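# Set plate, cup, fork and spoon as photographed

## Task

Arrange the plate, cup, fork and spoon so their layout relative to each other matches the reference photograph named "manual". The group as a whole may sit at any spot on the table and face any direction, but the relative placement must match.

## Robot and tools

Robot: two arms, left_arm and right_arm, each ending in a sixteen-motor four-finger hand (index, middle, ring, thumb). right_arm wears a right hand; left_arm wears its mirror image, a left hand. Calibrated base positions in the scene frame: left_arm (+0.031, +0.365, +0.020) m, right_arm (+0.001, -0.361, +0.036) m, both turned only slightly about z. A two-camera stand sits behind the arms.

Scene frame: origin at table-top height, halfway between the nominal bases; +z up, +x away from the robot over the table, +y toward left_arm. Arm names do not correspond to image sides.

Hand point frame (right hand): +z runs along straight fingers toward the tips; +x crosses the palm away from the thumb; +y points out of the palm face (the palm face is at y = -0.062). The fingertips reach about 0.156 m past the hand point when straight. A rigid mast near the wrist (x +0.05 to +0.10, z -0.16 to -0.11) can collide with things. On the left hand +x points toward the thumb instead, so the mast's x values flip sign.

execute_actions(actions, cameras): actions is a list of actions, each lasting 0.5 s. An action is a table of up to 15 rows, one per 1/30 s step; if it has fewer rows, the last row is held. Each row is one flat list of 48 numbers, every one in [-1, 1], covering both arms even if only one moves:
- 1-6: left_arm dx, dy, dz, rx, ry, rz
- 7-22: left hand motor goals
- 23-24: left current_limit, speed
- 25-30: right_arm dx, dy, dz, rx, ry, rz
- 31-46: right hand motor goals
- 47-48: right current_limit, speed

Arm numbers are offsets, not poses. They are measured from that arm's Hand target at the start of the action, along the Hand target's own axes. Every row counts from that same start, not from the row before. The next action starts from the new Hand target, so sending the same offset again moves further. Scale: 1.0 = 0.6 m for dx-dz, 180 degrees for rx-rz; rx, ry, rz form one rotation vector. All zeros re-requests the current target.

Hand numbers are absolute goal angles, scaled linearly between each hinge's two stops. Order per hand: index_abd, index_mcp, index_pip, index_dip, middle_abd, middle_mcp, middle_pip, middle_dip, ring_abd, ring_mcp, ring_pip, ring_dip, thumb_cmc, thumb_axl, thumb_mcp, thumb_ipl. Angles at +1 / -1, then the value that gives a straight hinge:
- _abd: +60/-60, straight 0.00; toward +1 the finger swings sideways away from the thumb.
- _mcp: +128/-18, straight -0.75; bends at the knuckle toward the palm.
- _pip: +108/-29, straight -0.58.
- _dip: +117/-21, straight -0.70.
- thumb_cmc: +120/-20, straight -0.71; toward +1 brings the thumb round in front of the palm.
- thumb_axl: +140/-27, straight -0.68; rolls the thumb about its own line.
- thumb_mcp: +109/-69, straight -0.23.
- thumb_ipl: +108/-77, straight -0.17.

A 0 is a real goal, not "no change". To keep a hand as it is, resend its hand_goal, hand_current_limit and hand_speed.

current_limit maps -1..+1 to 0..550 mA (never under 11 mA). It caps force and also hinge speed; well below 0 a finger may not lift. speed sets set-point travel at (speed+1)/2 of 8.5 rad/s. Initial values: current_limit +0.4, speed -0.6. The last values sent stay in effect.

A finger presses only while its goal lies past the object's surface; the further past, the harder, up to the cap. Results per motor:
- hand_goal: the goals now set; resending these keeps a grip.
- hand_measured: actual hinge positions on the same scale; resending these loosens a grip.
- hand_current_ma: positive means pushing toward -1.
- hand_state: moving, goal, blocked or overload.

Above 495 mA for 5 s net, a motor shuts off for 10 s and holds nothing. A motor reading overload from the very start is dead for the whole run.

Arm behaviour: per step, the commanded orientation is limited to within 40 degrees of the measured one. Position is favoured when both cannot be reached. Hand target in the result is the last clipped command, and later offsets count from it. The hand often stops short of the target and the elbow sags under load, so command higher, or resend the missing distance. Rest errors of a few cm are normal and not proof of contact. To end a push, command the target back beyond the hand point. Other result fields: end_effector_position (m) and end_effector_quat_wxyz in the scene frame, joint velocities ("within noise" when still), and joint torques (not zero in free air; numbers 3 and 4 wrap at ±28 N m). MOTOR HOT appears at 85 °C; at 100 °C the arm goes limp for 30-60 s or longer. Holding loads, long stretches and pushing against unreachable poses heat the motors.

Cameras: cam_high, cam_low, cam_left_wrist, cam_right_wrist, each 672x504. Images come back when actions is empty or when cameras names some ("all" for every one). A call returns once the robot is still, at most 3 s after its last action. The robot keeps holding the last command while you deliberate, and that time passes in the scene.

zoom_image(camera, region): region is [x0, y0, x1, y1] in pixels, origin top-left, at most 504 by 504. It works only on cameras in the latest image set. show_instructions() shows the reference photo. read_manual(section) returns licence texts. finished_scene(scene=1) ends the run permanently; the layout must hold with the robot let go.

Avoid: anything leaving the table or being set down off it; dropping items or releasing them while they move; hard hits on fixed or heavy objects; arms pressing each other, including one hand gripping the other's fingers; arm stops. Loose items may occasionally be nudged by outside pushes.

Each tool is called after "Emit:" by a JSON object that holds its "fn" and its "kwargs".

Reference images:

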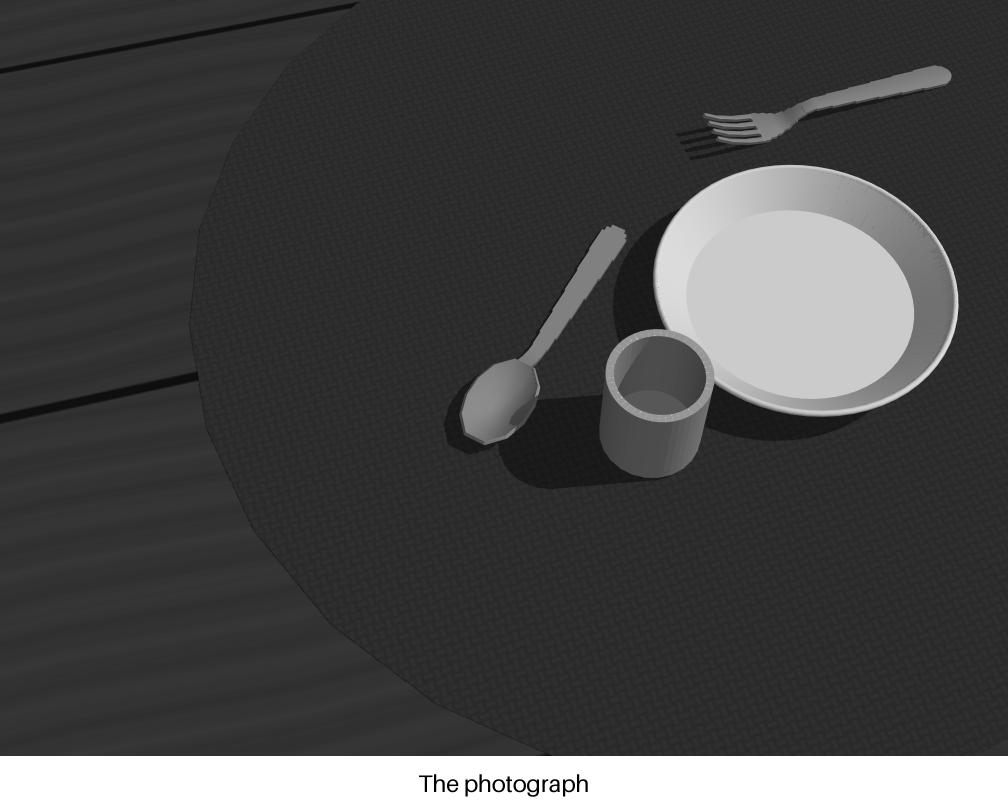

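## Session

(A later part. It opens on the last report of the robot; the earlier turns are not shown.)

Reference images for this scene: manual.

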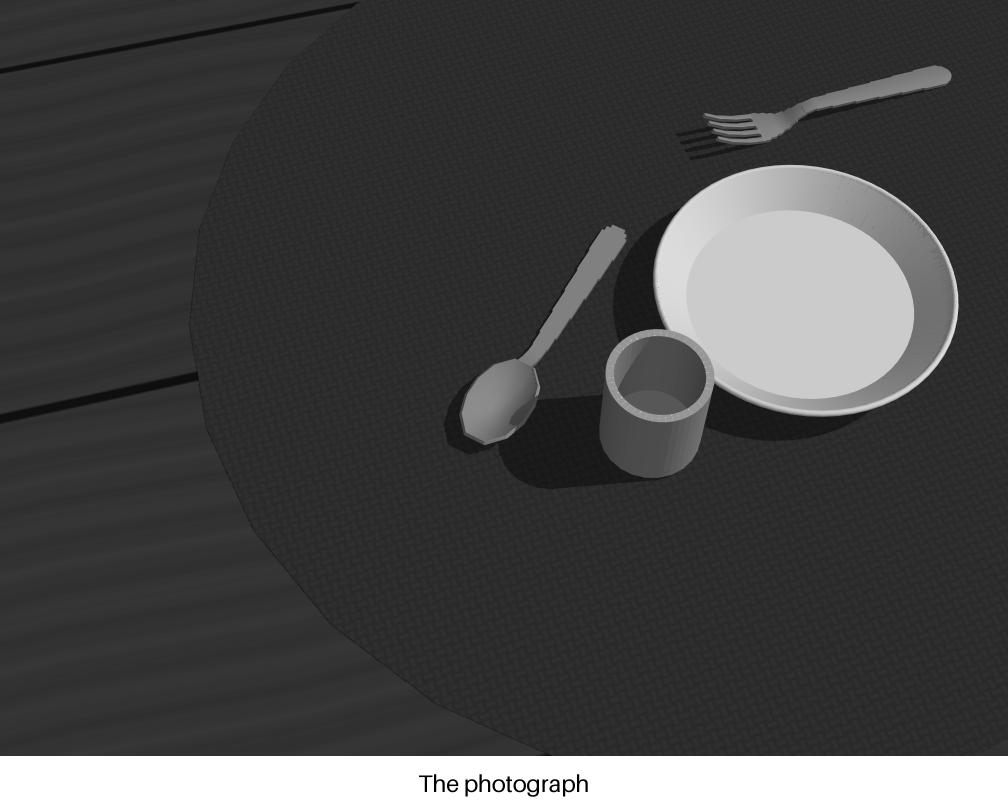

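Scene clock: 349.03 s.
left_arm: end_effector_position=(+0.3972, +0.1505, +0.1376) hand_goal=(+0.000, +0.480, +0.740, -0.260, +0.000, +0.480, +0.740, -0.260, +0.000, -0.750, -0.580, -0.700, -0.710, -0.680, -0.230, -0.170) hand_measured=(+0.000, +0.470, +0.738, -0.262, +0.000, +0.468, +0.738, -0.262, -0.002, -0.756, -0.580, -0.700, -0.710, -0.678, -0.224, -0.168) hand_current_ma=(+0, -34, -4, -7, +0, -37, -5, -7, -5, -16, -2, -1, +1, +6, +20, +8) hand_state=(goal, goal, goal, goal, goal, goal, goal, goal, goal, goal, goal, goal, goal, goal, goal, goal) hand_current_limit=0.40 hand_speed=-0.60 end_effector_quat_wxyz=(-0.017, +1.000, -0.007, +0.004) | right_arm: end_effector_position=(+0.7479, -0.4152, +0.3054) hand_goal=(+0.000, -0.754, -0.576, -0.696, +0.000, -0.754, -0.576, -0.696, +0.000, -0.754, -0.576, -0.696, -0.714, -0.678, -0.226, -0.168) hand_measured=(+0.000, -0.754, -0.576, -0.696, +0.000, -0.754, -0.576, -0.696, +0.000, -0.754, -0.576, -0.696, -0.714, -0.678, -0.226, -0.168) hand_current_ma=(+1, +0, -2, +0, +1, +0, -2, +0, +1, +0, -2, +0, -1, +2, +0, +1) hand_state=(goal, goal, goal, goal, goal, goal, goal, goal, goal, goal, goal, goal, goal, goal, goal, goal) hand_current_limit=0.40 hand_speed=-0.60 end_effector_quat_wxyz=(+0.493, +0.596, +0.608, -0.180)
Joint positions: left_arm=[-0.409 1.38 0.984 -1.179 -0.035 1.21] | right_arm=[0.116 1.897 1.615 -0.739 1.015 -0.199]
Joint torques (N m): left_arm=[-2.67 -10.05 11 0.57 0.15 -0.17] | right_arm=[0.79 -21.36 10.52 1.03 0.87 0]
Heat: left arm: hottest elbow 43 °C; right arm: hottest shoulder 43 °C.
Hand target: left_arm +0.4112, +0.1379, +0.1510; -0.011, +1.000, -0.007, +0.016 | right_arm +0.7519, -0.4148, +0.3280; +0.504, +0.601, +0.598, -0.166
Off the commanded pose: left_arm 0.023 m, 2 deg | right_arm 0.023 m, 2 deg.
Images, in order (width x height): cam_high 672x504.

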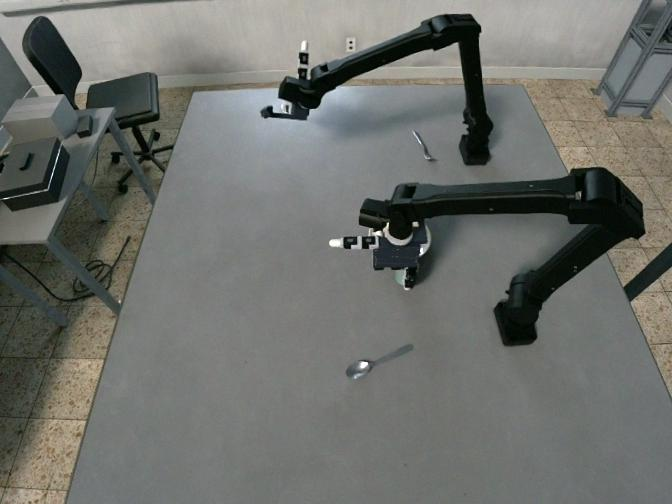

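Emit:
{"fn": "execute_actions", "kwargs": {"actions": [[[0,-0.06,0,0,0,0,0,0.48,0.74,-0.26,0,0.48,0.74,-0.26,0,-0.75,-0.58,-0.7,-0.71,-0.68,-0.23,-0.17,0.4,-0.6,0,0,0,0,0,0,0,-0.754,-0.576,-0.696,0,-0.754,-0.576,-0.696,0,-0.754,-0.576,-0.696,-0.714,-0.678,-0.226,-0.168,0.4,-0.6]],[[0,-0.08,-0.09,0,0,0,0,0.48,0.74,-0.26,0,0.48,0.74,-0.26,0,-0.75,-0.58,-0.7,-0.71,-0.68,-0.23,-0.17,0.4,-0.6,0,0,0,0,0,0,0,-0.754,-0.576,-0.696,0,-0.754,-0.576,-0.696,0,-0.754,-0.576,-0.696,-0.714,-0.678,-0.226,-0.168,0.4,-0.6]],[[0.03,-0.1,-0.09,0,0,0,0,0.48,0.74,-0.26,0,0.48,0.74,-0.26,0,-0.75,-0.58,-0.7,-0.71,-0.68,-0.23,-0.17,0.4,-0.6,0,0,0,0,0,0,0,-0.754,-0.576,-0.696,0,-0.754,-0.576,-0.696,0,-0.754,-0.576,-0.696,-0.714,-0.678,-0.226,-0.168,0.4,-0.6]],[[0.03,-0.1,-0.04,0,0,0,0,0.48,0.74,-0.26,0,0.48,0.74,-0.26,0,-0.75,-0.58,-0.7,-0.71,-0.68,-0.23,-0.17,0.4,-0.6,0,0,0,0,0,0,0,-0.754,-0.576,-0.696,0,-0.754,-0.576,-0.696,0,-0.754,-0.576,-0.696,-0.714,-0.678,-0.226,-0.168,0.4,-0.6]]], "cameras": ["cam_high","cam_left_wrist"]}}

Emit:
{"fn": "zoom_image", "kwargs": {"camera": "cam_high", "region": [360, 200, 460, 300]}}

Scene clock: 358.27 s.
left_arm: end_effector_position=(+0.4341, +0.3367, +0.2731) hand_goal=(+0.000, +0.480, +0.740, -0.260, +0.000, +0.480, +0.740, -0.260, +0.000, -0.750, -0.580, -0.700, -0.710, -0.680, -0.230, -0.170) hand_measured=(+0.000, +0.470, +0.738, -0.262, +0.000, +0.468, +0.738, -0.262, -0.002, -0.748, -0.580, -0.700, -0.710, -0.678, -0.224, -0.168) hand_current_ma=(+0, -34, -4, -7, +0, -37, -5, -7, -4, +5, -2, -1, +2, +6, +20, +8) hand_state=(goal, goal, goal, goal, goal, goal, goal, goal, goal, goal, goal, goal, goal, goal, goal, goal) hand_current_limit=0.40 hand_speed=-0.60 end_effector_quat_wxyz=(-0.010, +1.000, -0.001, +0.002) | right_arm: end_effector_position=(+0.7479, -0.4152, +0.3054) hand_goal=(+0.000, -0.754, -0.576, -0.696, +0.000, -0.754, -0.576, -0.696, +0.000, -0.754, -0.576, -0.696, -0.714, -0.678, -0.226, -0.168) hand_measured=(+0.000, -0.754, -0.576, -0.696, +0.000, -0.754, -0.576, -0.696, +0.000, -0.754, -0.576, -0.696, -0.714, -0.678, -0.226, -0.168) hand_current_ma=(+1, +0, -2, +0, +1, +0, -2, +0, +1, +0, -2, +0, -1, +2, +0, +1) hand_state=(goal, goal, goal, goal, goal, goal, goal, goal, goal, goal, goal, goal, goal, goal, goal, goal) hand_current_limit=0.40 hand_speed=-0.60 end_effector_quat_wxyz=(+0.493, +0.596, +0.608, -0.180)
Joint positions: left_arm=[0.105 1.34 1.307 -1.531 -0.02 1.714] | right_arm=[0.116 1.897 1.615 -0.739 1.015 -0.199]
Joint torques (N m): left_arm=[-1.14 -9.82 11.54 0.35 0.21 0.07] | right_arm=[1.03 -21.3 10.4 1.01 0.86 -0.03]
Heat: left arm: hottest elbow 43 °C; right arm: hottest shoulder 43 °C.
Hand target: left_arm +0.4455, +0.3384, +0.2888; -0.011, +1.000, -0.007, +0.016 | right_arm +0.7519, -0.4148, +0.3280; +0.504, +0.601, +0.598, -0.166
Off the commanded pose: left_arm 0.019 m, 2 deg | right_arm 0.023 m, 2 deg.
Images, in order (width x height): cam_high 672x504, cam_left_wrist 672x504.

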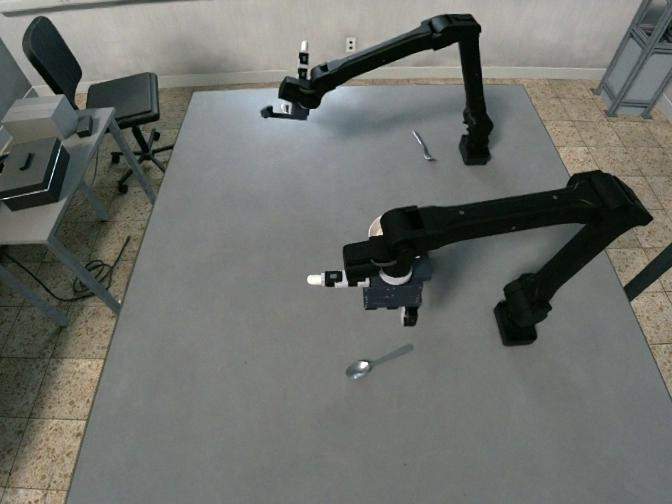

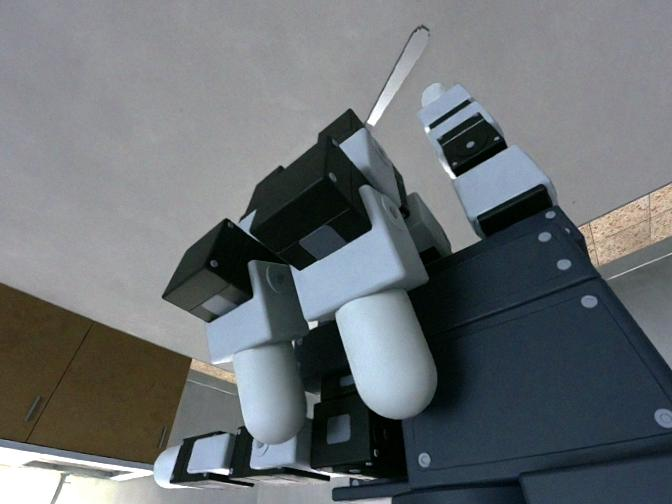

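Scaled by 5.040 from the camera's 672x504 image, which has a finer 960x720 frame.

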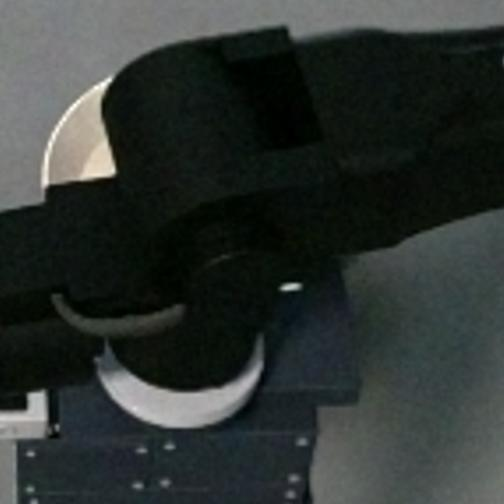

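Emit:
{"fn": "execute_actions", "kwargs": {"actions": [[[0,0,0,0,0,-0.057,0,-0.48,-0.21,-0.48,0,-0.48,-0.21,-0.48,0,-0.48,-0.21,-0.48,-0.71,-0.68,-0.23,-0.17,0.4,-0.6,0,0,0,0,0,0,0,-0.754,-0.576,-0.696,0,-0.754,-0.576,-0.696,0,-0.754,-0.576,-0.696,-0.714,-0.678,-0.226,-0.168,0.4,-0.6]],[[0,0,0,0,0,-0.057,0,-0.48,-0.21,-0.48,0,-0.48,-0.21,-0.48,0,-0.48,-0.21,-0.48,-0.71,-0.68,-0.23,-0.17,0.4,-0.6,0,0,0,0,0,0,0,-0.754,-0.576,-0.696,0,-0.754,-0.576,-0.696,0,-0.754,-0.576,-0.696,-0.714,-0.678,-0.226,-0.168,0.4,-0.6]],[[0.001,-0.063,0.06,0,0,0,0,-0.48,-0.21,-0.48,0,-0.48,-0.21,-0.48,0,-0.48,-0.21,-0.48,-0.71,-0.68,-0.23,-0.17,0.4,-0.6,0,0,0,0,0,0,0,-0.754,-0.576,-0.696,0,-0.754,-0.576,-0.696,0,-0.754,-0.576,-0.696,-0.714,-0.678,-0.226,-0.168,0.4,-0.6]],[[0.001,-0.063,0.06,0,0,0,0,-0.48,-0.21,-0.48,0,-0.48,-0.21,-0.48,0,-0.48,-0.21,-0.48,-0.71,-0.68,-0.23,-0.17,0.4,-0.6,0,0,0,0,0,0,0,-0.754,-0.576,-0.696,0,-0.754,-0.576,-0.696,0,-0.754,-0.576,-0.696,-0.714,-0.678,-0.226,-0.168,0.4,-0.6]],[[0.001,-0.063,0.06,0,0,0,0,-0.48,-0.21,-0.48,0,-0.48,-0.21,-0.48,0,-0.48,-0.21,-0.48,-0.71,-0.68,-0.23,-0.17,0.4,-0.6,0,0,0,0,0,0,0,-0.754,-0.576,-0.696,0,-0.754,-0.576,-0.696,0,-0.754,-0.576,-0.696,-0.714,-0.678,-0.226,-0.168,0.4,-0.6]]], "cameras": ["cam_high","cam_low","cam_left_wrist"]}}

Emit:
{"fn": "zoom_image", "kwargs": {"camera": "cam_high", "region": [320, 270, 460, 390]}}

Emit:
{"fn": "zoom_image", "kwargs": {"camera": "cam_high", "region": [360, 200, 460, 300]}}

Scene clock: 377.20 s.
left_arm: end_effector_position=(+0.4112, +0.4447, +0.1842) hand_goal=(+0.000, -0.480, -0.210, -0.480, +0.000, -0.480, -0.210, -0.480, +0.000, -0.480, -0.210, -0.480, -0.710, -0.680, -0.230, -0.170) hand_measured=(+0.000, -0.482, -0.210, -0.478, +0.000, -0.482, -0.210, -0.478, -0.002, -0.484, -0.214, -0.484, -0.708, -0.678, -0.224, -0.168) hand_current_ma=(+0, -5, +1, +7, +0, -5, +1, +7, -4, -9, -13, -8, +2, +6, +20, +8) hand_state=(goal, goal, goal, goal, goal, goal, goal, goal, goal, goal, goal, goal, goal, goal, goal, goal) hand_current_limit=0.40 hand_speed=-0.60 end_effector_quat_wxyz=(-0.009, +0.985, +0.173, +0.016) | right_arm: end_effector_position=(+0.7479, -0.4152, +0.3054) hand_goal=(+0.000, -0.754, -0.576, -0.696, +0.000, -0.754, -0.576, -0.696, +0.000, -0.754, -0.576, -0.696, -0.714, -0.678, -0.226, -0.168) hand_measured=(+0.000, -0.754, -0.576, -0.696, +0.000, -0.754, -0.576, -0.696, +0.000, -0.754, -0.576, -0.696, -0.714, -0.678, -0.226, -0.168) hand_current_ma=(+1, +0, -2, +0, +1, +0, -2, +0, +1, +0, -2, +0, -1, +2, +0, +1) hand_state=(goal, goal, goal, goal, goal, goal, goal, goal, goal, goal, goal, goal, goal, goal, goal, goal) hand_current_limit=0.40 hand_speed=-0.60 end_effector_quat_wxyz=(+0.493, +0.596, +0.608, -0.180)
Joint positions: left_arm=[0.393 1.3 1.03 -1.264 -0.009 1.651] | right_arm=[0.116 1.897 1.615 -0.739 1.015 -0.199]
Joint torques (N m): left_arm=[-0.73 -9.52 7.57 1.01 0.19 -0.01] | right_arm=[1.55 -21.07 10.4 1.02 0.83 0.01]
Heat: left arm: hottest elbow 45 °C; right arm: hottest shoulder 43 °C.
Hand target: left_arm +0.4124, +0.4482, +0.1822; -0.008, +0.985, +0.172, +0.018 | right_arm +0.7519, -0.4148, +0.3280; +0.504, +0.601, +0.598, -0.166
Off the commanded pose: left_arm 0.004 m, 0 deg | right_arm 0.023 m, 2 deg.
Images, in order (width x height): cam_high 672x504, cam_low 672x504, cam_left_wrist 672x504.

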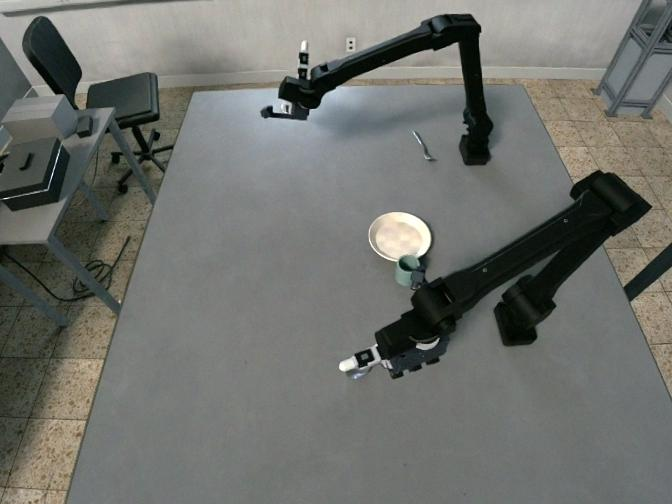

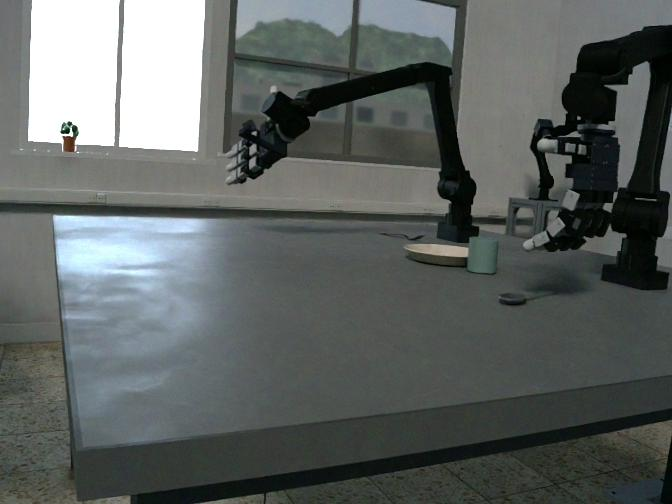

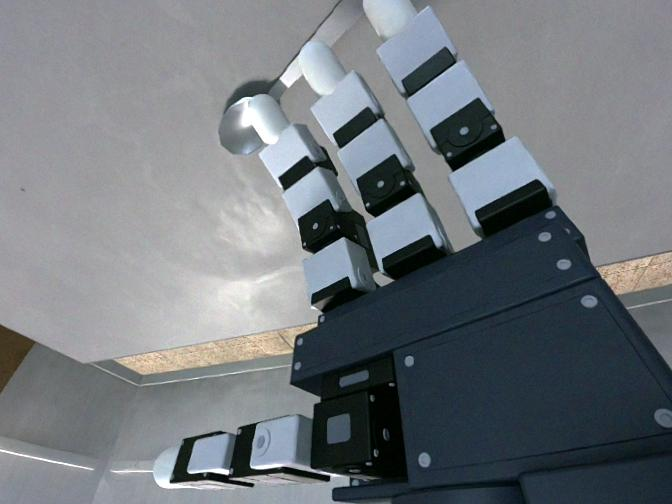

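Scaled by 3.600 from the camera's 672x504 image, which has a finer 960x720 frame.

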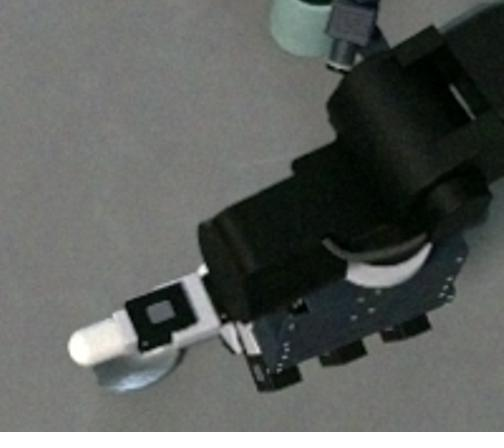

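Scaled by 5.040 from the camera's 672x504 image, which has a finer 960x720 frame.

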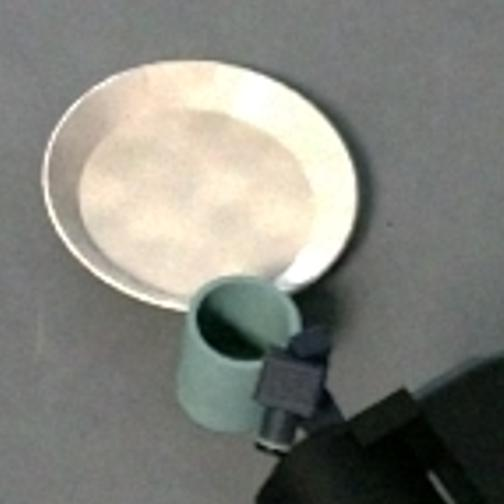

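Emit:
{"fn": "execute_actions", "kwargs": {"actions": [[[-0.01,-0.01,0.065,0,0,0,0,-0.48,-0.21,-0.48,0,-0.48,-0.21,-0.48,0,-0.48,-0.21,-0.48,-0.71,-0.68,-0.23,-0.17,0.4,-0.6,0,0,0,0,0,0,0,-0.754,-0.576,-0.696,0,-0.754,-0.576,-0.696,0,-0.754,-0.576,-0.696,-0.714,-0.678,-0.226,-0.168,0.4,-0.6]],[[0,0,0.063,0,0,0,0,-0.48,-0.21,-0.48,0,-0.48,-0.21,-0.48,0,-0.48,-0.21,-0.48,-0.71,-0.68,-0.23,-0.17,0.4,-0.6,0,0,0,0,0,0,0,-0.754,-0.576,-0.696,0,-0.754,-0.576,-0.696,0,-0.754,-0.576,-0.696,-0.714,-0.678,-0.226,-0.168,0.4,-0.6]]], "cameras": ["cam_high","cam_low","cam_left_wrist"]}}

Emit:
{"fn": "zoom_image", "kwargs": {"camera": "cam_left_wrist", "region": [180, 0, 480, 200]}}

Emit:
{"fn": "zoom_image", "kwargs": {"camera": "cam_low", "region": [480, 200, 640, 320]}}

Scene clock: 403.10 s.
left_arm: end_effector_position=(+0.4066, +0.4473, +0.1062) hand_goal=(+0.000, -0.480, -0.210, -0.480, +0.000, -0.480, -0.210, -0.480, +0.000, -0.480, -0.210, -0.480, -0.710, -0.680, -0.230, -0.170) hand_measured=(+0.000, -0.482, -0.210, -0.478, +0.000, -0.482, -0.210, -0.478, -0.002, -0.484, -0.214, -0.484, -0.708, -0.678, -0.224, -0.168) hand_current_ma=(+0, -5, +1, +7, +0, -5, +1, +7, -4, -9, -13, -8, +2, +6, +20, +8) hand_state=(goal, goal, goal, goal, goal, goal, goal, goal, goal, goal, goal, goal, goal, goal, goal, goal) hand_current_limit=0.40 hand_speed=-0.60 end_effector_quat_wxyz=(-0.008, +0.985, +0.169, +0.015) | right_arm: end_effector_position=(+0.7479, -0.4152, +0.3054) hand_goal=(+0.000, -0.754, -0.576, -0.696, +0.000, -0.754, -0.576, -0.696, +0.000, -0.754, -0.576, -0.696, -0.714, -0.678, -0.226, -0.168) hand_measured=(+0.000, -0.754, -0.576, -0.696, +0.000, -0.754, -0.576, -0.696, +0.000, -0.754, -0.576, -0.696, -0.714, -0.678, -0.226, -0.168) hand_current_ma=(+1, +0, -2, +0, +1, +0, -2, +0, +1, +0, -2, +0, -1, +2, +0, +1) hand_state=(goal, goal, goal, goal, goal, goal, goal, goal, goal, goal, goal, goal, goal, goal, goal, goal) hand_current_limit=0.40 hand_speed=-0.60 end_effector_quat_wxyz=(+0.493, +0.596, +0.608, -0.180)
Joint positions: left_arm=[0.406 1.379 0.884 -1.043 -0.008 1.672] | right_arm=[0.116 1.897 1.615 -0.739 1.015 -0.199]
Joint torques (N m): left_arm=[-0.26 -8.94 7.04 0.96 0.2 0.02] | right_arm=[1.14 -21.13 10.54 1.24 0.85 0]
Heat: left arm: hottest elbow 43 °C; right arm: hottest shoulder 44 °C.
Hand target: left_arm +0.4071, +0.4535, +0.1051; -0.008, +0.985, +0.172, +0.018 | right_arm +0.7519, -0.4148, +0.3280; +0.504, +0.601, +0.598, -0.166
Off the commanded pose: left_arm 0.006 m, 0 deg | right_arm 0.023 m, 2 deg.
Images, in order (width x height): cam_high 672x504, cam_low 672x504, cam_left_wrist 672x504.

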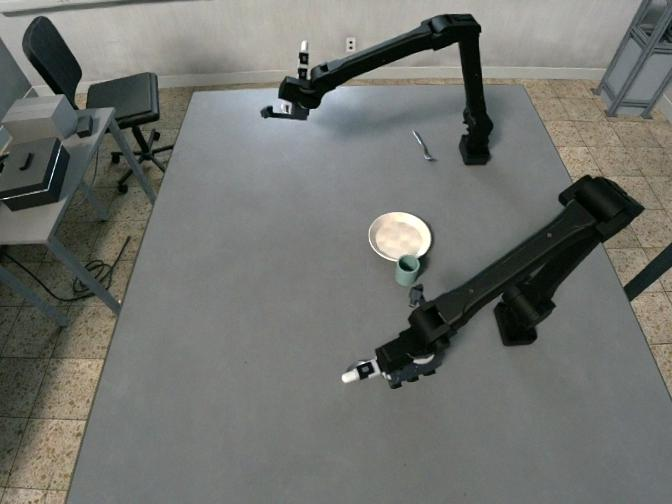

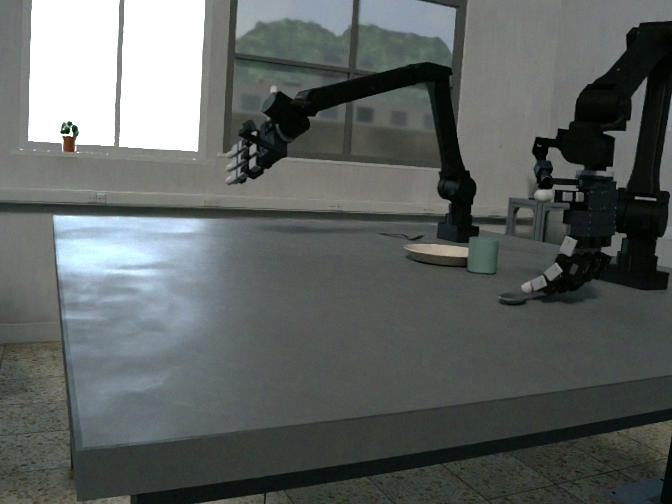

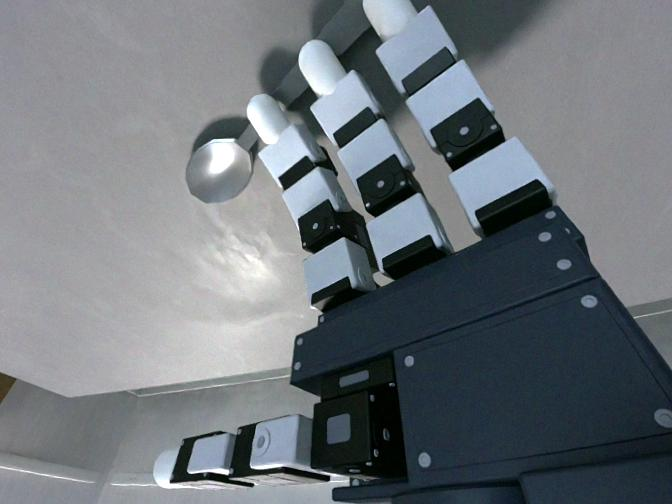

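Scaled by 1.680 from the camera's 672x504 image, which has a finer 960x720 frame.

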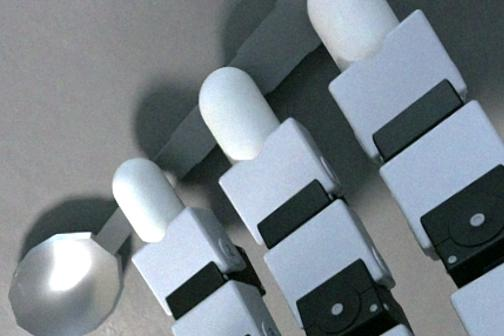

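Scaled by 3.150 from the camera's 672x504 image, which has a finer 960x720 frame.

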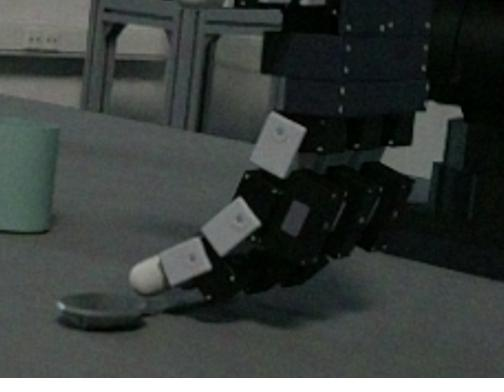

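Emit:
{"fn": "execute_actions", "kwargs": {"actions": [[[0,0,0.018,0,0,0,0,-0.48,-0.21,-0.48,0,-0.48,-0.21,-0.48,0,-0.48,-0.21,-0.48,-0.71,-0.68,-0.23,-0.17,0.4,-0.6,0,0,0,0,0,0,0,-0.754,-0.576,-0.696,0,-0.754,-0.576,-0.696,0,-0.754,-0.576,-0.696,-0.714,-0.678,-0.226,-0.168,0.4,-0.6]]], "cameras": ["cam_left_wrist"]}}

Emit:
{"fn": "zoom_image", "kwargs": {"camera": "cam_left_wrist", "region": [180, 0, 480, 200]}}

Scene clock: 407.77 s.
left_arm: end_effector_position=(+0.4094, +0.4489, +0.1013) hand_goal=(+0.000, -0.480, -0.210, -0.480, +0.000, -0.480, -0.210, -0.480, +0.000, -0.480, -0.210, -0.480, -0.710, -0.680, -0.230, -0.170) hand_measured=(+0.000, -0.482, -0.210, -0.478, +0.000, -0.482, -0.210, -0.478, -0.002, -0.480, -0.208, -0.480, -0.708, -0.678, -0.224, -0.168) hand_current_ma=(+0, -5, +1, +7, +0, -3, +1, +7, -3, +2, +5, +2, +2, +6, +20, +8) hand_state=(goal, goal, goal, goal, goal, goal, goal, goal, goal, goal, goal, goal, goal, goal, goal, goal) hand_current_limit=0.40 hand_speed=-0.60 end_effector_quat_wxyz=(-0.010, +0.985, +0.169, +0.022) | right_arm: end_effector_position=(+0.7479, -0.4152, +0.3054) hand_goal=(+0.000, -0.754, -0.576, -0.696, +0.000, -0.754, -0.576, -0.696, +0.000, -0.754, -0.576, -0.696, -0.714, -0.678, -0.226, -0.168) hand_measured=(+0.000, -0.754, -0.576, -0.696, +0.000, -0.754, -0.576, -0.696, +0.000, -0.754, -0.576, -0.696, -0.714, -0.678, -0.226, -0.168) hand_current_ma=(+1, +0, -2, +0, +1, +0, -2, +0, +1, +0, -2, +0, -1, +2, +0, +1) hand_state=(goal, goal, goal, goal, goal, goal, goal, goal, goal, goal, goal, goal, goal, goal, goal, goal) hand_current_limit=0.40 hand_speed=-0.60 end_effector_quat_wxyz=(+0.493, +0.596, +0.608, -0.180)
Joint positions: left_arm=[0.407 1.386 0.876 -1.013 -0.007 1.674] | right_arm=[0.116 1.897 1.615 -0.739 1.015 -0.199]
Joint torques (N m): left_arm=[-0.67 -9 6.56 1.03 0.13 0] | right_arm=[1.14 -21.25 10.44 1.11 0.83 0]
Heat: left arm: hottest elbow 43 °C; right arm: hottest shoulder 44 °C.
Hand target: left_arm +0.4075, +0.4538, +0.0943; -0.008, +0.985, +0.172, +0.018 | right_arm +0.7519, -0.4148, +0.3280; +0.504, +0.601, +0.598, -0.166
Off the commanded pose: left_arm 0.009 m, 1 deg | right_arm 0.023 m, 2 deg.
Images, in order (width x height): cam_left_wrist 672x504.

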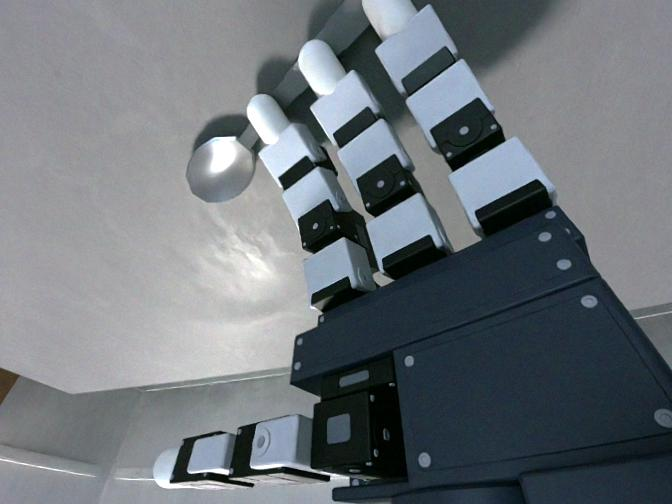

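Scaled by 1.680 from the camera's 672x504 image, which has a finer 960x720 frame.

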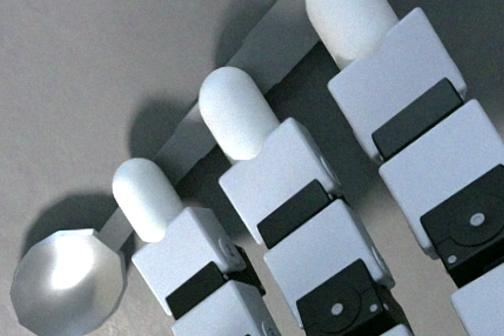

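Emit:
{"fn": "execute_actions", "kwargs": {"actions": [[[0,0,0.018,0,0,0,0,-0.48,-0.21,-0.48,0,-0.48,-0.21,-0.48,0,-0.48,-0.21,-0.48,-0.71,-0.68,-0.23,-0.17,0.4,-0.6,0,0,0,0,0,0,0,-0.754,-0.576,-0.696,0,-0.754,-0.576,-0.696,0,-0.754,-0.576,-0.696,-0.714,-0.678,-0.226,-0.168,0.4,-0.6]]], "cameras": ["cam_left_wrist","cam_low"]}}

Emit:
{"fn": "zoom_image", "kwargs": {"camera": "cam_left_wrist", "region": [180, 0, 480, 200]}}

Emit:
{"fn": "zoom_image", "kwargs": {"camera": "cam_low", "region": [480, 230, 640, 320]}}

Scene clock: 412.27 s.
left_arm: end_effector_position=(+0.4099, +0.4497, +0.0985) hand_goal=(+0.000, -0.480, -0.210, -0.480, +0.000, -0.480, -0.210, -0.480, +0.000, -0.480, -0.210, -0.480, -0.710, -0.680, -0.230, -0.170) hand_measured=(+0.004, -0.474, -0.202, -0.476, +0.006, -0.470, -0.198, -0.474, +0.004, -0.464, -0.194, -0.472, -0.708, -0.678, -0.224, -0.168) hand_current_ma=(+9, +21, +21, +11, +13, +34, +38, +20, +11, +55, +51, +24, +2, +6, +20, +8) hand_state=(goal, goal, goal, goal, goal, goal, goal, goal, goal, goal, goal, goal, goal, goal, goal, goal) hand_current_limit=0.40 hand_speed=-0.60 end_effector_quat_wxyz=(-0.010, +0.986, +0.166, +0.028) | right_arm: end_effector_position=(+0.7479, -0.4152, +0.3054) hand_goal=(+0.000, -0.754, -0.576, -0.696, +0.000, -0.754, -0.576, -0.696, +0.000, -0.754, -0.576, -0.696, -0.714, -0.678, -0.226, -0.168) hand_measured=(+0.000, -0.754, -0.576, -0.696, +0.000, -0.754, -0.576, -0.696, +0.000, -0.754, -0.576, -0.696, -0.714, -0.678, -0.226, -0.168) hand_current_ma=(+1, +0, -2, +0, +1, +0, -2, +0, +1, +0, -2, +0, -1, +2, +0, +1) hand_state=(goal, goal, goal, goal, goal, goal, goal, goal, goal, goal, goal, goal, goal, goal, goal, goal) hand_current_limit=0.40 hand_speed=-0.60 end_effector_quat_wxyz=(+0.493, +0.596, +0.608, -0.180)
Joint positions: left_arm=[0.41 1.388 0.867 -0.991 -0.004 1.684] | right_arm=[0.116 1.897 1.615 -0.739 1.015 -0.199]
Joint torques (N m): left_arm=[-0.44 -7.53 6.02 1.35 0.05 -0.13] | right_arm=[1.03 -21.48 10.45 1.06 0.82 -0.01]
Heat: left arm: hottest elbow 43 °C; right arm: hottest shoulder 44 °C.
Hand target: left_arm +0.4079, +0.4541, +0.0835; -0.008, +0.985, +0.172, +0.018 | right_arm +0.7519, -0.4148, +0.3280; +0.504, +0.601, +0.598, -0.166
Off the commanded pose: left_arm 0.016 m, 1 deg | right_arm 0.023 m, 2 deg.
Images, in order (width x height): cam_low 672x504, cam_left_wrist 672x504.

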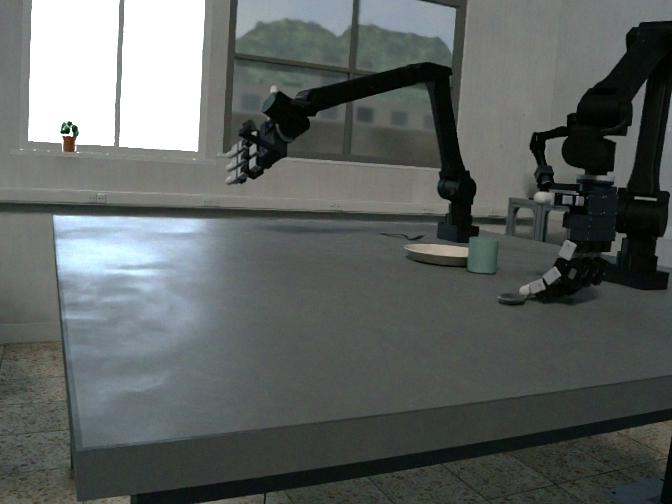

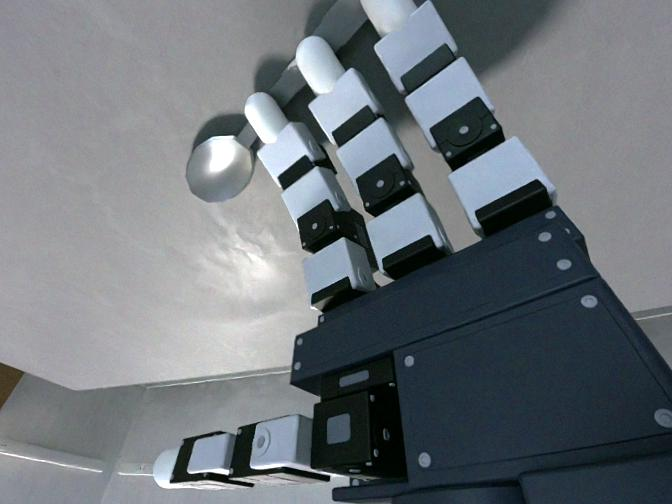

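Scaled by 1.680 from the camera's 672x504 image, which has a finer 960x720 frame.

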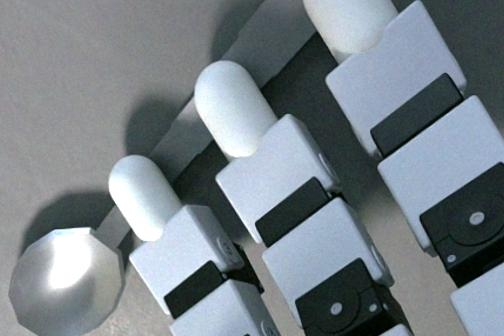

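Scaled by 3.150 from the camera's 672x504 image, which has a finer 960x720 frame.

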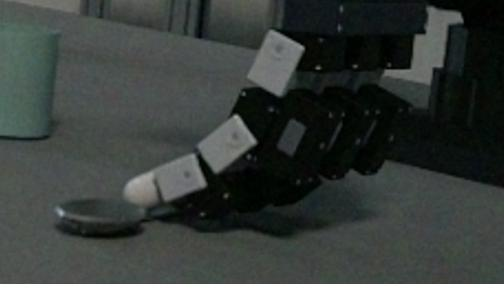

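Emit:
{"fn": "execute_actions", "kwargs": {"actions": [[[0,0,0.008,0,0,0,0,-0.48,-0.21,-0.48,0,-0.48,-0.21,-0.48,0,-0.48,-0.21,-0.48,-0.71,-0.68,-0.23,-0.17,0.4,-0.6,0,0,0,0,0,0,0,-0.754,-0.576,-0.696,0,-0.754,-0.576,-0.696,0,-0.754,-0.576,-0.696,-0.714,-0.678,-0.226,-0.168,0.4,-0.6]],[[0,0,0,0,0,-0.083,0,-0.48,-0.21,-0.48,0,-0.48,-0.21,-0.48,0,-0.48,-0.21,-0.48,-0.71,-0.68,-0.23,-0.17,0.4,-0.6,0,0,0,0,0,0,0,-0.754,-0.576,-0.696,0,-0.754,-0.576,-0.696,0,-0.754,-0.576,-0.696,-0.714,-0.678,-0.226,-0.168,0.4,-0.6]]], "cameras": ["cam_left_wrist","cam_high"]}}

Emit:
{"fn": "zoom_image", "kwargs": {"camera": "cam_left_wrist", "region": [180, 0, 480, 200]}}

Scene clock: 418.13 s.
left_arm: end_effector_position=(+0.4104, +0.4547, +0.0939) hand_goal=(+0.000, -0.480, -0.210, -0.480, +0.000, -0.480, -0.210, -0.480, +0.000, -0.480, -0.210, -0.480, -0.710, -0.680, -0.230, -0.170) hand_measured=(+0.004, -0.452, -0.188, -0.468, +0.006, -0.448, -0.184, -0.466, +0.006, -0.450, -0.172, -0.460, -0.708, -0.678, -0.224, -0.168) hand_current_ma=(+12, +102, +71, +41, +15, +125, +91, +47, +14, +111, +138, +68, +2, +6, +20, +8) hand_state=(goal, blocked, blocked, goal, goal, blocked, blocked, goal, goal, blocked, blocked, blocked, goal, goal, goal, goal) hand_current_limit=0.40 hand_speed=-0.60 end_effector_quat_wxyz=(+0.000, +0.959, +0.282, +0.030) | right_arm: end_effector_position=(+0.7479, -0.4152, +0.3054) hand_goal=(+0.000, -0.754, -0.576, -0.696, +0.000, -0.754, -0.576, -0.696, +0.000, -0.754, -0.576, -0.696, -0.714, -0.678, -0.226, -0.168) hand_measured=(+0.000, -0.754, -0.576, -0.696, +0.000, -0.754, -0.576, -0.696, +0.000, -0.754, -0.576, -0.696, -0.714, -0.678, -0.226, -0.168) hand_current_ma=(+1, +0, -2, +0, +1, +0, -2, +0, +1, +0, -2, +0, -1, +2, +0, +1) hand_state=(goal, goal, goal, goal, goal, goal, goal, goal, goal, goal, goal, goal, goal, goal, goal, goal) hand_current_limit=0.40 hand_speed=-0.60 end_effector_quat_wxyz=(+0.493, +0.596, +0.608, -0.180)
Joint positions: left_arm=[0.413 1.352 0.811 -0.972 0.009 1.446] | right_arm=[0.116 1.897 1.615 -0.739 1.015 -0.199]
Joint torques (N m): left_arm=[-2.26 -8.82 5.48 1.43 -0.51 -0.48] | right_arm=[1.08 -21.25 10.37 1.14 0.83 -0.02]
Heat: left arm: hottest elbow 42 °C; right arm: hottest shoulder 44 °C.
Hand target: left_arm +0.4081, +0.4542, +0.0788; -0.006, +0.954, +0.298, +0.019 | right_arm +0.7519, -0.4148, +0.3280; +0.504, +0.601, +0.598, -0.166
Off the commanded pose: left_arm 0.015 m, 2 deg | right_arm 0.023 m, 2 deg.
Images, in order (width x height): cam_high 672x504, cam_left_wrist 672x504.

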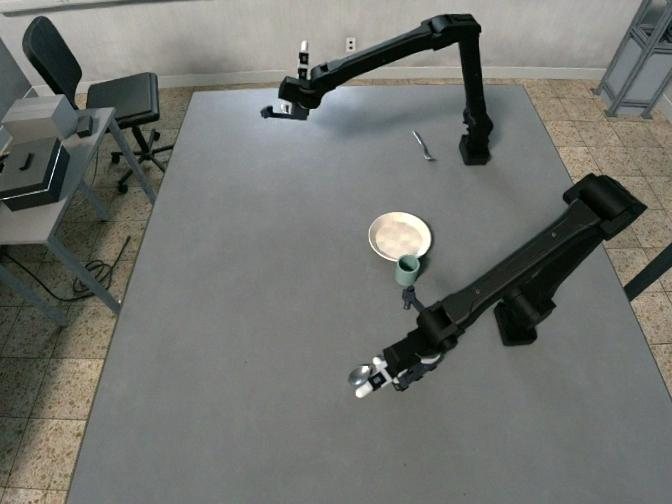

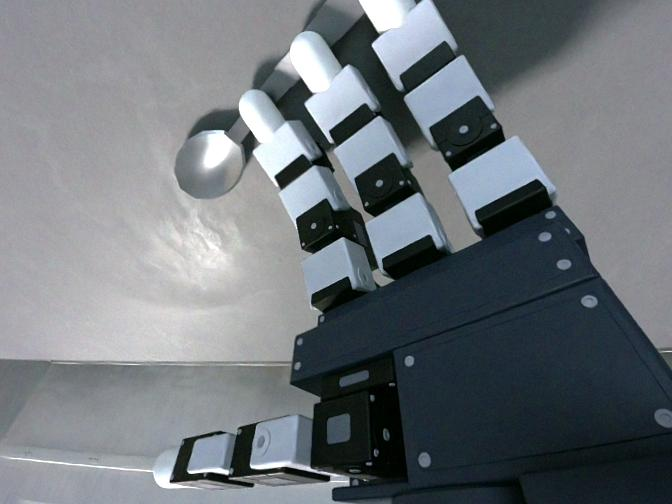

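Scaled by 1.680 from the camera's 672x504 image, which has a finer 960x720 frame.

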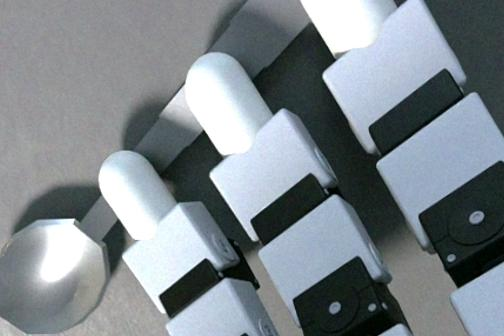

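Emit:
{"fn": "execute_actions", "kwargs": {"actions": [[[0,0,0,0,0,-0.086,0,-0.48,-0.21,-0.48,0,-0.48,-0.21,-0.48,0,-0.48,-0.21,-0.48,-0.71,-0.68,-0.23,-0.17,0.4,-0.6,0,0,0,0,0,0,0,-0.754,-0.576,-0.696,0,-0.754,-0.576,-0.696,0,-0.754,-0.576,-0.696,-0.714,-0.678,-0.226,-0.168,0.4,-0.6]],[[0,0,0,0,0,-0.086,0,-0.48,-0.21,-0.48,0,-0.48,-0.21,-0.48,0,-0.48,-0.21,-0.48,-0.71,-0.68,-0.23,-0.17,0.4,-0.6,0,0,0,0,0,0,0,-0.754,-0.576,-0.696,0,-0.754,-0.576,-0.696,0,-0.754,-0.576,-0.696,-0.714,-0.678,-0.226,-0.168,0.4,-0.6]],[[0,0,0,0,0,-0.086,0,-0.48,-0.21,-0.48,0,-0.48,-0.21,-0.48,0,-0.48,-0.21,-0.48,-0.71,-0.68,-0.23,-0.17,0.4,-0.6,0,0,0,0,0,0,0,-0.754,-0.576,-0.696,0,-0.754,-0.576,-0.696,0,-0.754,-0.576,-0.696,-0.714,-0.678,-0.226,-0.168,0.4,-0.6]]], "cameras": ["cam_left_wrist","cam_high"]}}

Emit:
{"fn": "zoom_image", "kwargs": {"camera": "cam_left_wrist", "region": [180, 0, 480, 200]}}

Emit:
{"fn": "zoom_image", "kwargs": {"camera": "cam_high", "region": [320, 290, 460, 430]}}

Scene clock: 424.93 s.
left_arm: end_effector_position=(+0.4151, +0.4552, +0.0936) hand_goal=(+0.000, -0.480, -0.210, -0.480, +0.000, -0.480, -0.210, -0.480, +0.000, -0.480, -0.210, -0.480, -0.710, -0.680, -0.230, -0.170) hand_measured=(+0.002, -0.452, -0.188, -0.466, +0.004, -0.446, -0.184, -0.466, +0.004, -0.450, -0.172, -0.460, -0.708, -0.678, -0.224, -0.168) hand_current_ma=(+4, +105, +72, +41, +8, +127, +92, +47, +7, +112, +138, +69, +2, +6, +20, +8) hand_state=(goal, blocked, blocked, goal, goal, blocked, blocked, goal, goal, blocked, blocked, blocked, goal, goal, goal, goal) hand_current_limit=0.40 hand_speed=-0.60 end_effector_quat_wxyz=(+0.015, +0.766, +0.641, +0.031) | right_arm: end_effector_position=(+0.7479, -0.4152, +0.3054) hand_goal=(+0.000, -0.754, -0.576, -0.696, +0.000, -0.754, -0.576, -0.696, +0.000, -0.754, -0.576, -0.696, -0.714, -0.678, -0.226, -0.168) hand_measured=(+0.000, -0.754, -0.576, -0.696, +0.000, -0.754, -0.576, -0.696, +0.000, -0.754, -0.576, -0.696, -0.714, -0.678, -0.226, -0.168) hand_current_ma=(+1, +0, -2, +0, +1, +0, -2, +0, +1, +0, -2, +0, -1, +2, +0, +1) hand_state=(goal, goal, goal, goal, goal, goal, goal, goal, goal, goal, goal, goal, goal, goal, goal, goal) hand_current_limit=0.40 hand_speed=-0.60 end_effector_quat_wxyz=(+0.493, +0.596, +0.608, -0.180)
Joint positions: left_arm=[0.24 1.24 0.701 -0.962 0.002 0.453] | right_arm=[0.116 1.897 1.615 -0.739 1.015 -0.199]
Joint torques (N m): left_arm=[-2.9 -7.12 5.38 0.96 -0.66 -0.31] | right_arm=[1.14 -21.36 10.43 1.11 0.85 0]
Heat: left arm: hottest elbow 42 °C; right arm: hottest shoulder 44 °C.
Hand target: left_arm +0.4080, +0.4542, +0.0787; +0.002, +0.759, +0.650, +0.020 | right_arm +0.7519, -0.4148, +0.3280; +0.504, +0.601, +0.598, -0.166
Off the commanded pose: left_arm 0.017 m, 2 deg | right_arm 0.023 m, 2 deg.
Images, in order (width x height): cam_high 672x504, cam_left_wrist 672x504.

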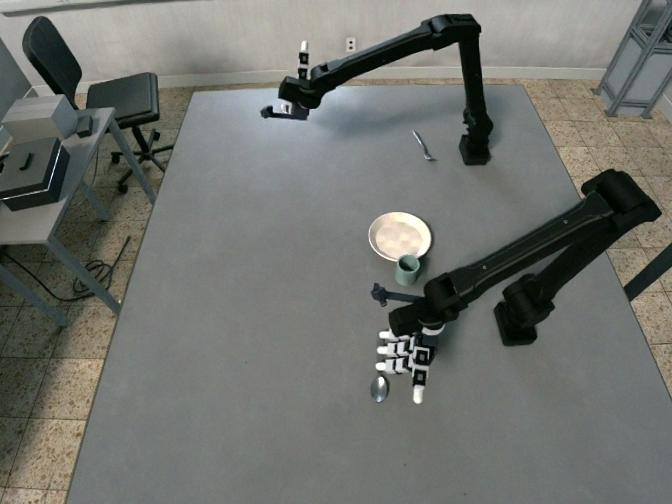

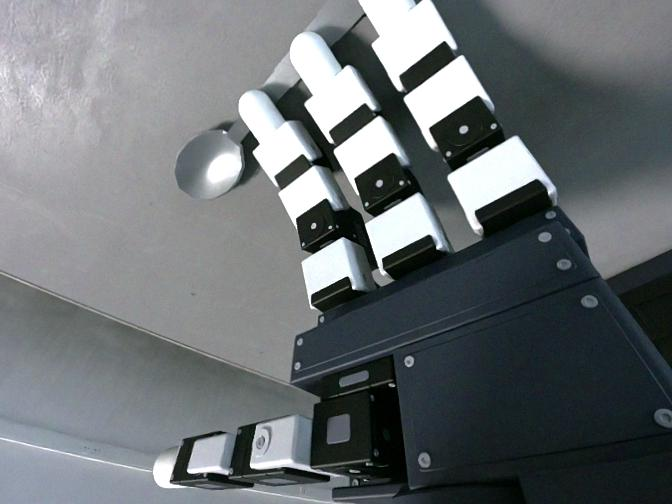

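Scaled by 1.680 from the camera's 672x504 image, which has a finer 960x720 frame.

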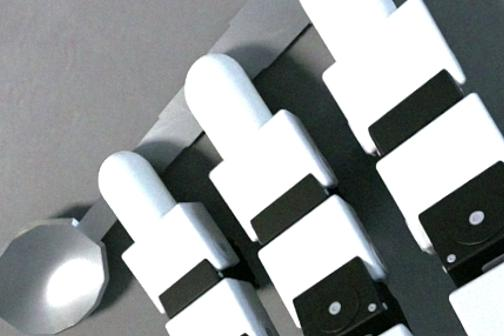

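Scaled by 3.600 from the camera's 672x504 image, which has a finer 960x720 frame.

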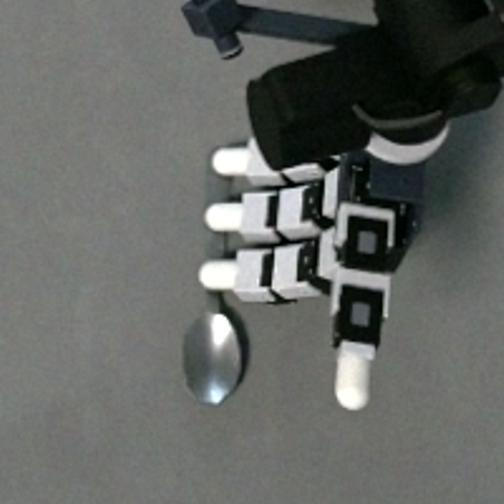

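Emit:
{"fn": "execute_actions", "kwargs": {"actions": [[[-0.0461,0.0072,0,0,0,0,0,-0.48,-0.21,-0.48,0,-0.48,-0.21,-0.48,0,-0.48,-0.21,-0.48,-0.71,-0.68,-0.23,-0.17,0.4,-0.6,0,0,0,0,0,0,0,-0.754,-0.576,-0.696,0,-0.754,-0.576,-0.696,0,-0.754,-0.576,-0.696,-0.714,-0.678,-0.226,-0.168,0.4,-0.6]],[[-0.0461,0.0072,0,0,0,0,0,-0.48,-0.21,-0.48,0,-0.48,-0.21,-0.48,0,-0.48,-0.21,-0.48,-0.71,-0.68,-0.23,-0.17,0.4,-0.6,0,0,0,0,0,0,0,-0.754,-0.576,-0.696,0,-0.754,-0.576,-0.696,0,-0.754,-0.576,-0.696,-0.714,-0.678,-0.226,-0.168,0.4,-0.6]],[[-0.0461,0.0072,0,0,0,0,0,-0.48,-0.21,-0.48,0,-0.48,-0.21,-0.48,0,-0.48,-0.21,-0.48,-0.71,-0.68,-0.23,-0.17,0.4,-0.6,0,0,0,0,0,0,0,-0.754,-0.576,-0.696,0,-0.754,-0.576,-0.696,0,-0.754,-0.576,-0.696,-0.714,-0.678,-0.226,-0.168,0.4,-0.6]],[[-0.0461,0.0072,0,0,0,0,0,-0.48,-0.21,-0.48,0,-0.48,-0.21,-0.48,0,-0.48,-0.21,-0.48,-0.71,-0.68,-0.23,-0.17,0.4,-0.6,0,0,0,0,0,0,0,-0.754,-0.576,-0.696,0,-0.754,-0.576,-0.696,0,-0.754,-0.576,-0.696,-0.714,-0.678,-0.226,-0.168,0.4,-0.6]]], "cameras": ["cam_left_wrist","cam_high"]}}

Emit:
{"fn": "zoom_image", "kwargs": {"camera": "cam_high", "region": [320, 210, 460, 390]}}

Scene clock: 432.27 s.
left_arm: end_effector_position=(+0.4190, +0.3503, +0.0944) hand_goal=(+0.000, -0.480, -0.210, -0.480, +0.000, -0.480, -0.210, -0.480, +0.000, -0.480, -0.210, -0.480, -0.710, -0.680, -0.230, -0.170) hand_measured=(-0.008, -0.468, -0.196, -0.468, -0.008, -0.454, -0.186, -0.466, -0.016, -0.448, -0.172, -0.462, -0.710, -0.678, -0.224, -0.168) hand_current_ma=(-17, +43, +48, +40, -18, +95, +82, +47, -43, +120, +135, +57, +2, +6, +20, +8) hand_state=(goal, goal, goal, goal, goal, blocked, blocked, goal, goal, blocked, blocked, goal, goal, goal, goal, goal) hand_current_limit=0.40 hand_speed=-0.60 end_effector_quat_wxyz=(+0.016, +0.755, +0.655, +0.039) | right_arm: end_effector_position=(+0.7479, -0.4152, +0.3054) hand_goal=(+0.000, -0.754, -0.576, -0.696, +0.000, -0.754, -0.576, -0.696, +0.000, -0.754, -0.576, -0.696, -0.714, -0.678, -0.226, -0.168) hand_measured=(+0.000, -0.754, -0.576, -0.696, +0.000, -0.754, -0.576, -0.696, +0.000, -0.754, -0.576, -0.696, -0.714, -0.678, -0.226, -0.168) hand_current_ma=(+1, +0, -2, +0, +1, +0, -2, +0, +1, +0, -2, +0, -1, +2, +0, +1) hand_state=(goal, goal, goal, goal, goal, goal, goal, goal, goal, goal, goal, goal, goal, goal, goal, goal) hand_current_limit=0.40 hand_speed=-0.60 end_effector_quat_wxyz=(+0.493, +0.596, +0.608, -0.180)
Joint positions: left_arm=[-0.137 1.219 0.681 -0.957 -0.035 0.042] | right_arm=[0.116 1.897 1.615 -0.739 1.015 -0.199]
Joint torques (N m): left_arm=[-3.19 -4.95 5.33 0.83 0.11 -0.14] | right_arm=[1.32 -21.3 10.45 1.03 0.81 -0.01]
Heat: left arm: hottest elbow 41 °C; right arm: hottest shoulder 44 °C.
Hand target: left_arm +0.4082, +0.3422, +0.0763; +0.002, +0.759, +0.650, +0.020 | right_arm +0.7519, -0.4148, +0.3280; +0.504, +0.601, +0.598, -0.166
Off the commanded pose: left_arm 0.023 m, 3 deg | right_arm 0.023 m, 2 deg.
Images, in order (width x height): cam_high 672x504, cam_left_wrist 672x504.

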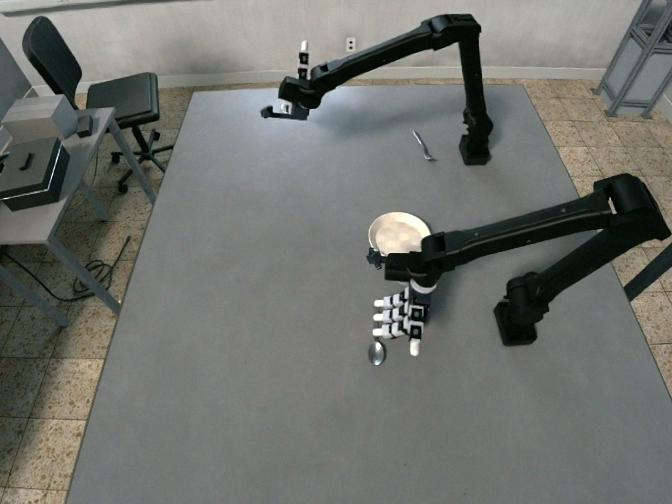

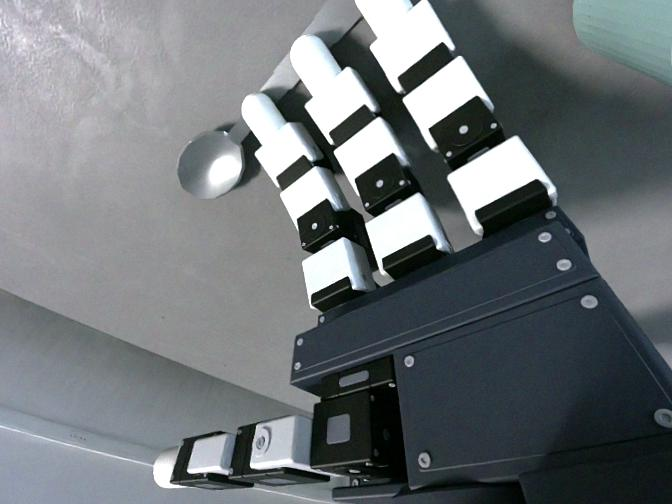

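Scaled by 2.800 from the camera's 672x504 image, which has a finer 960x720 frame.

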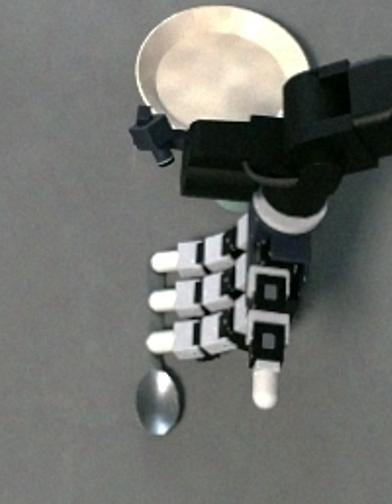

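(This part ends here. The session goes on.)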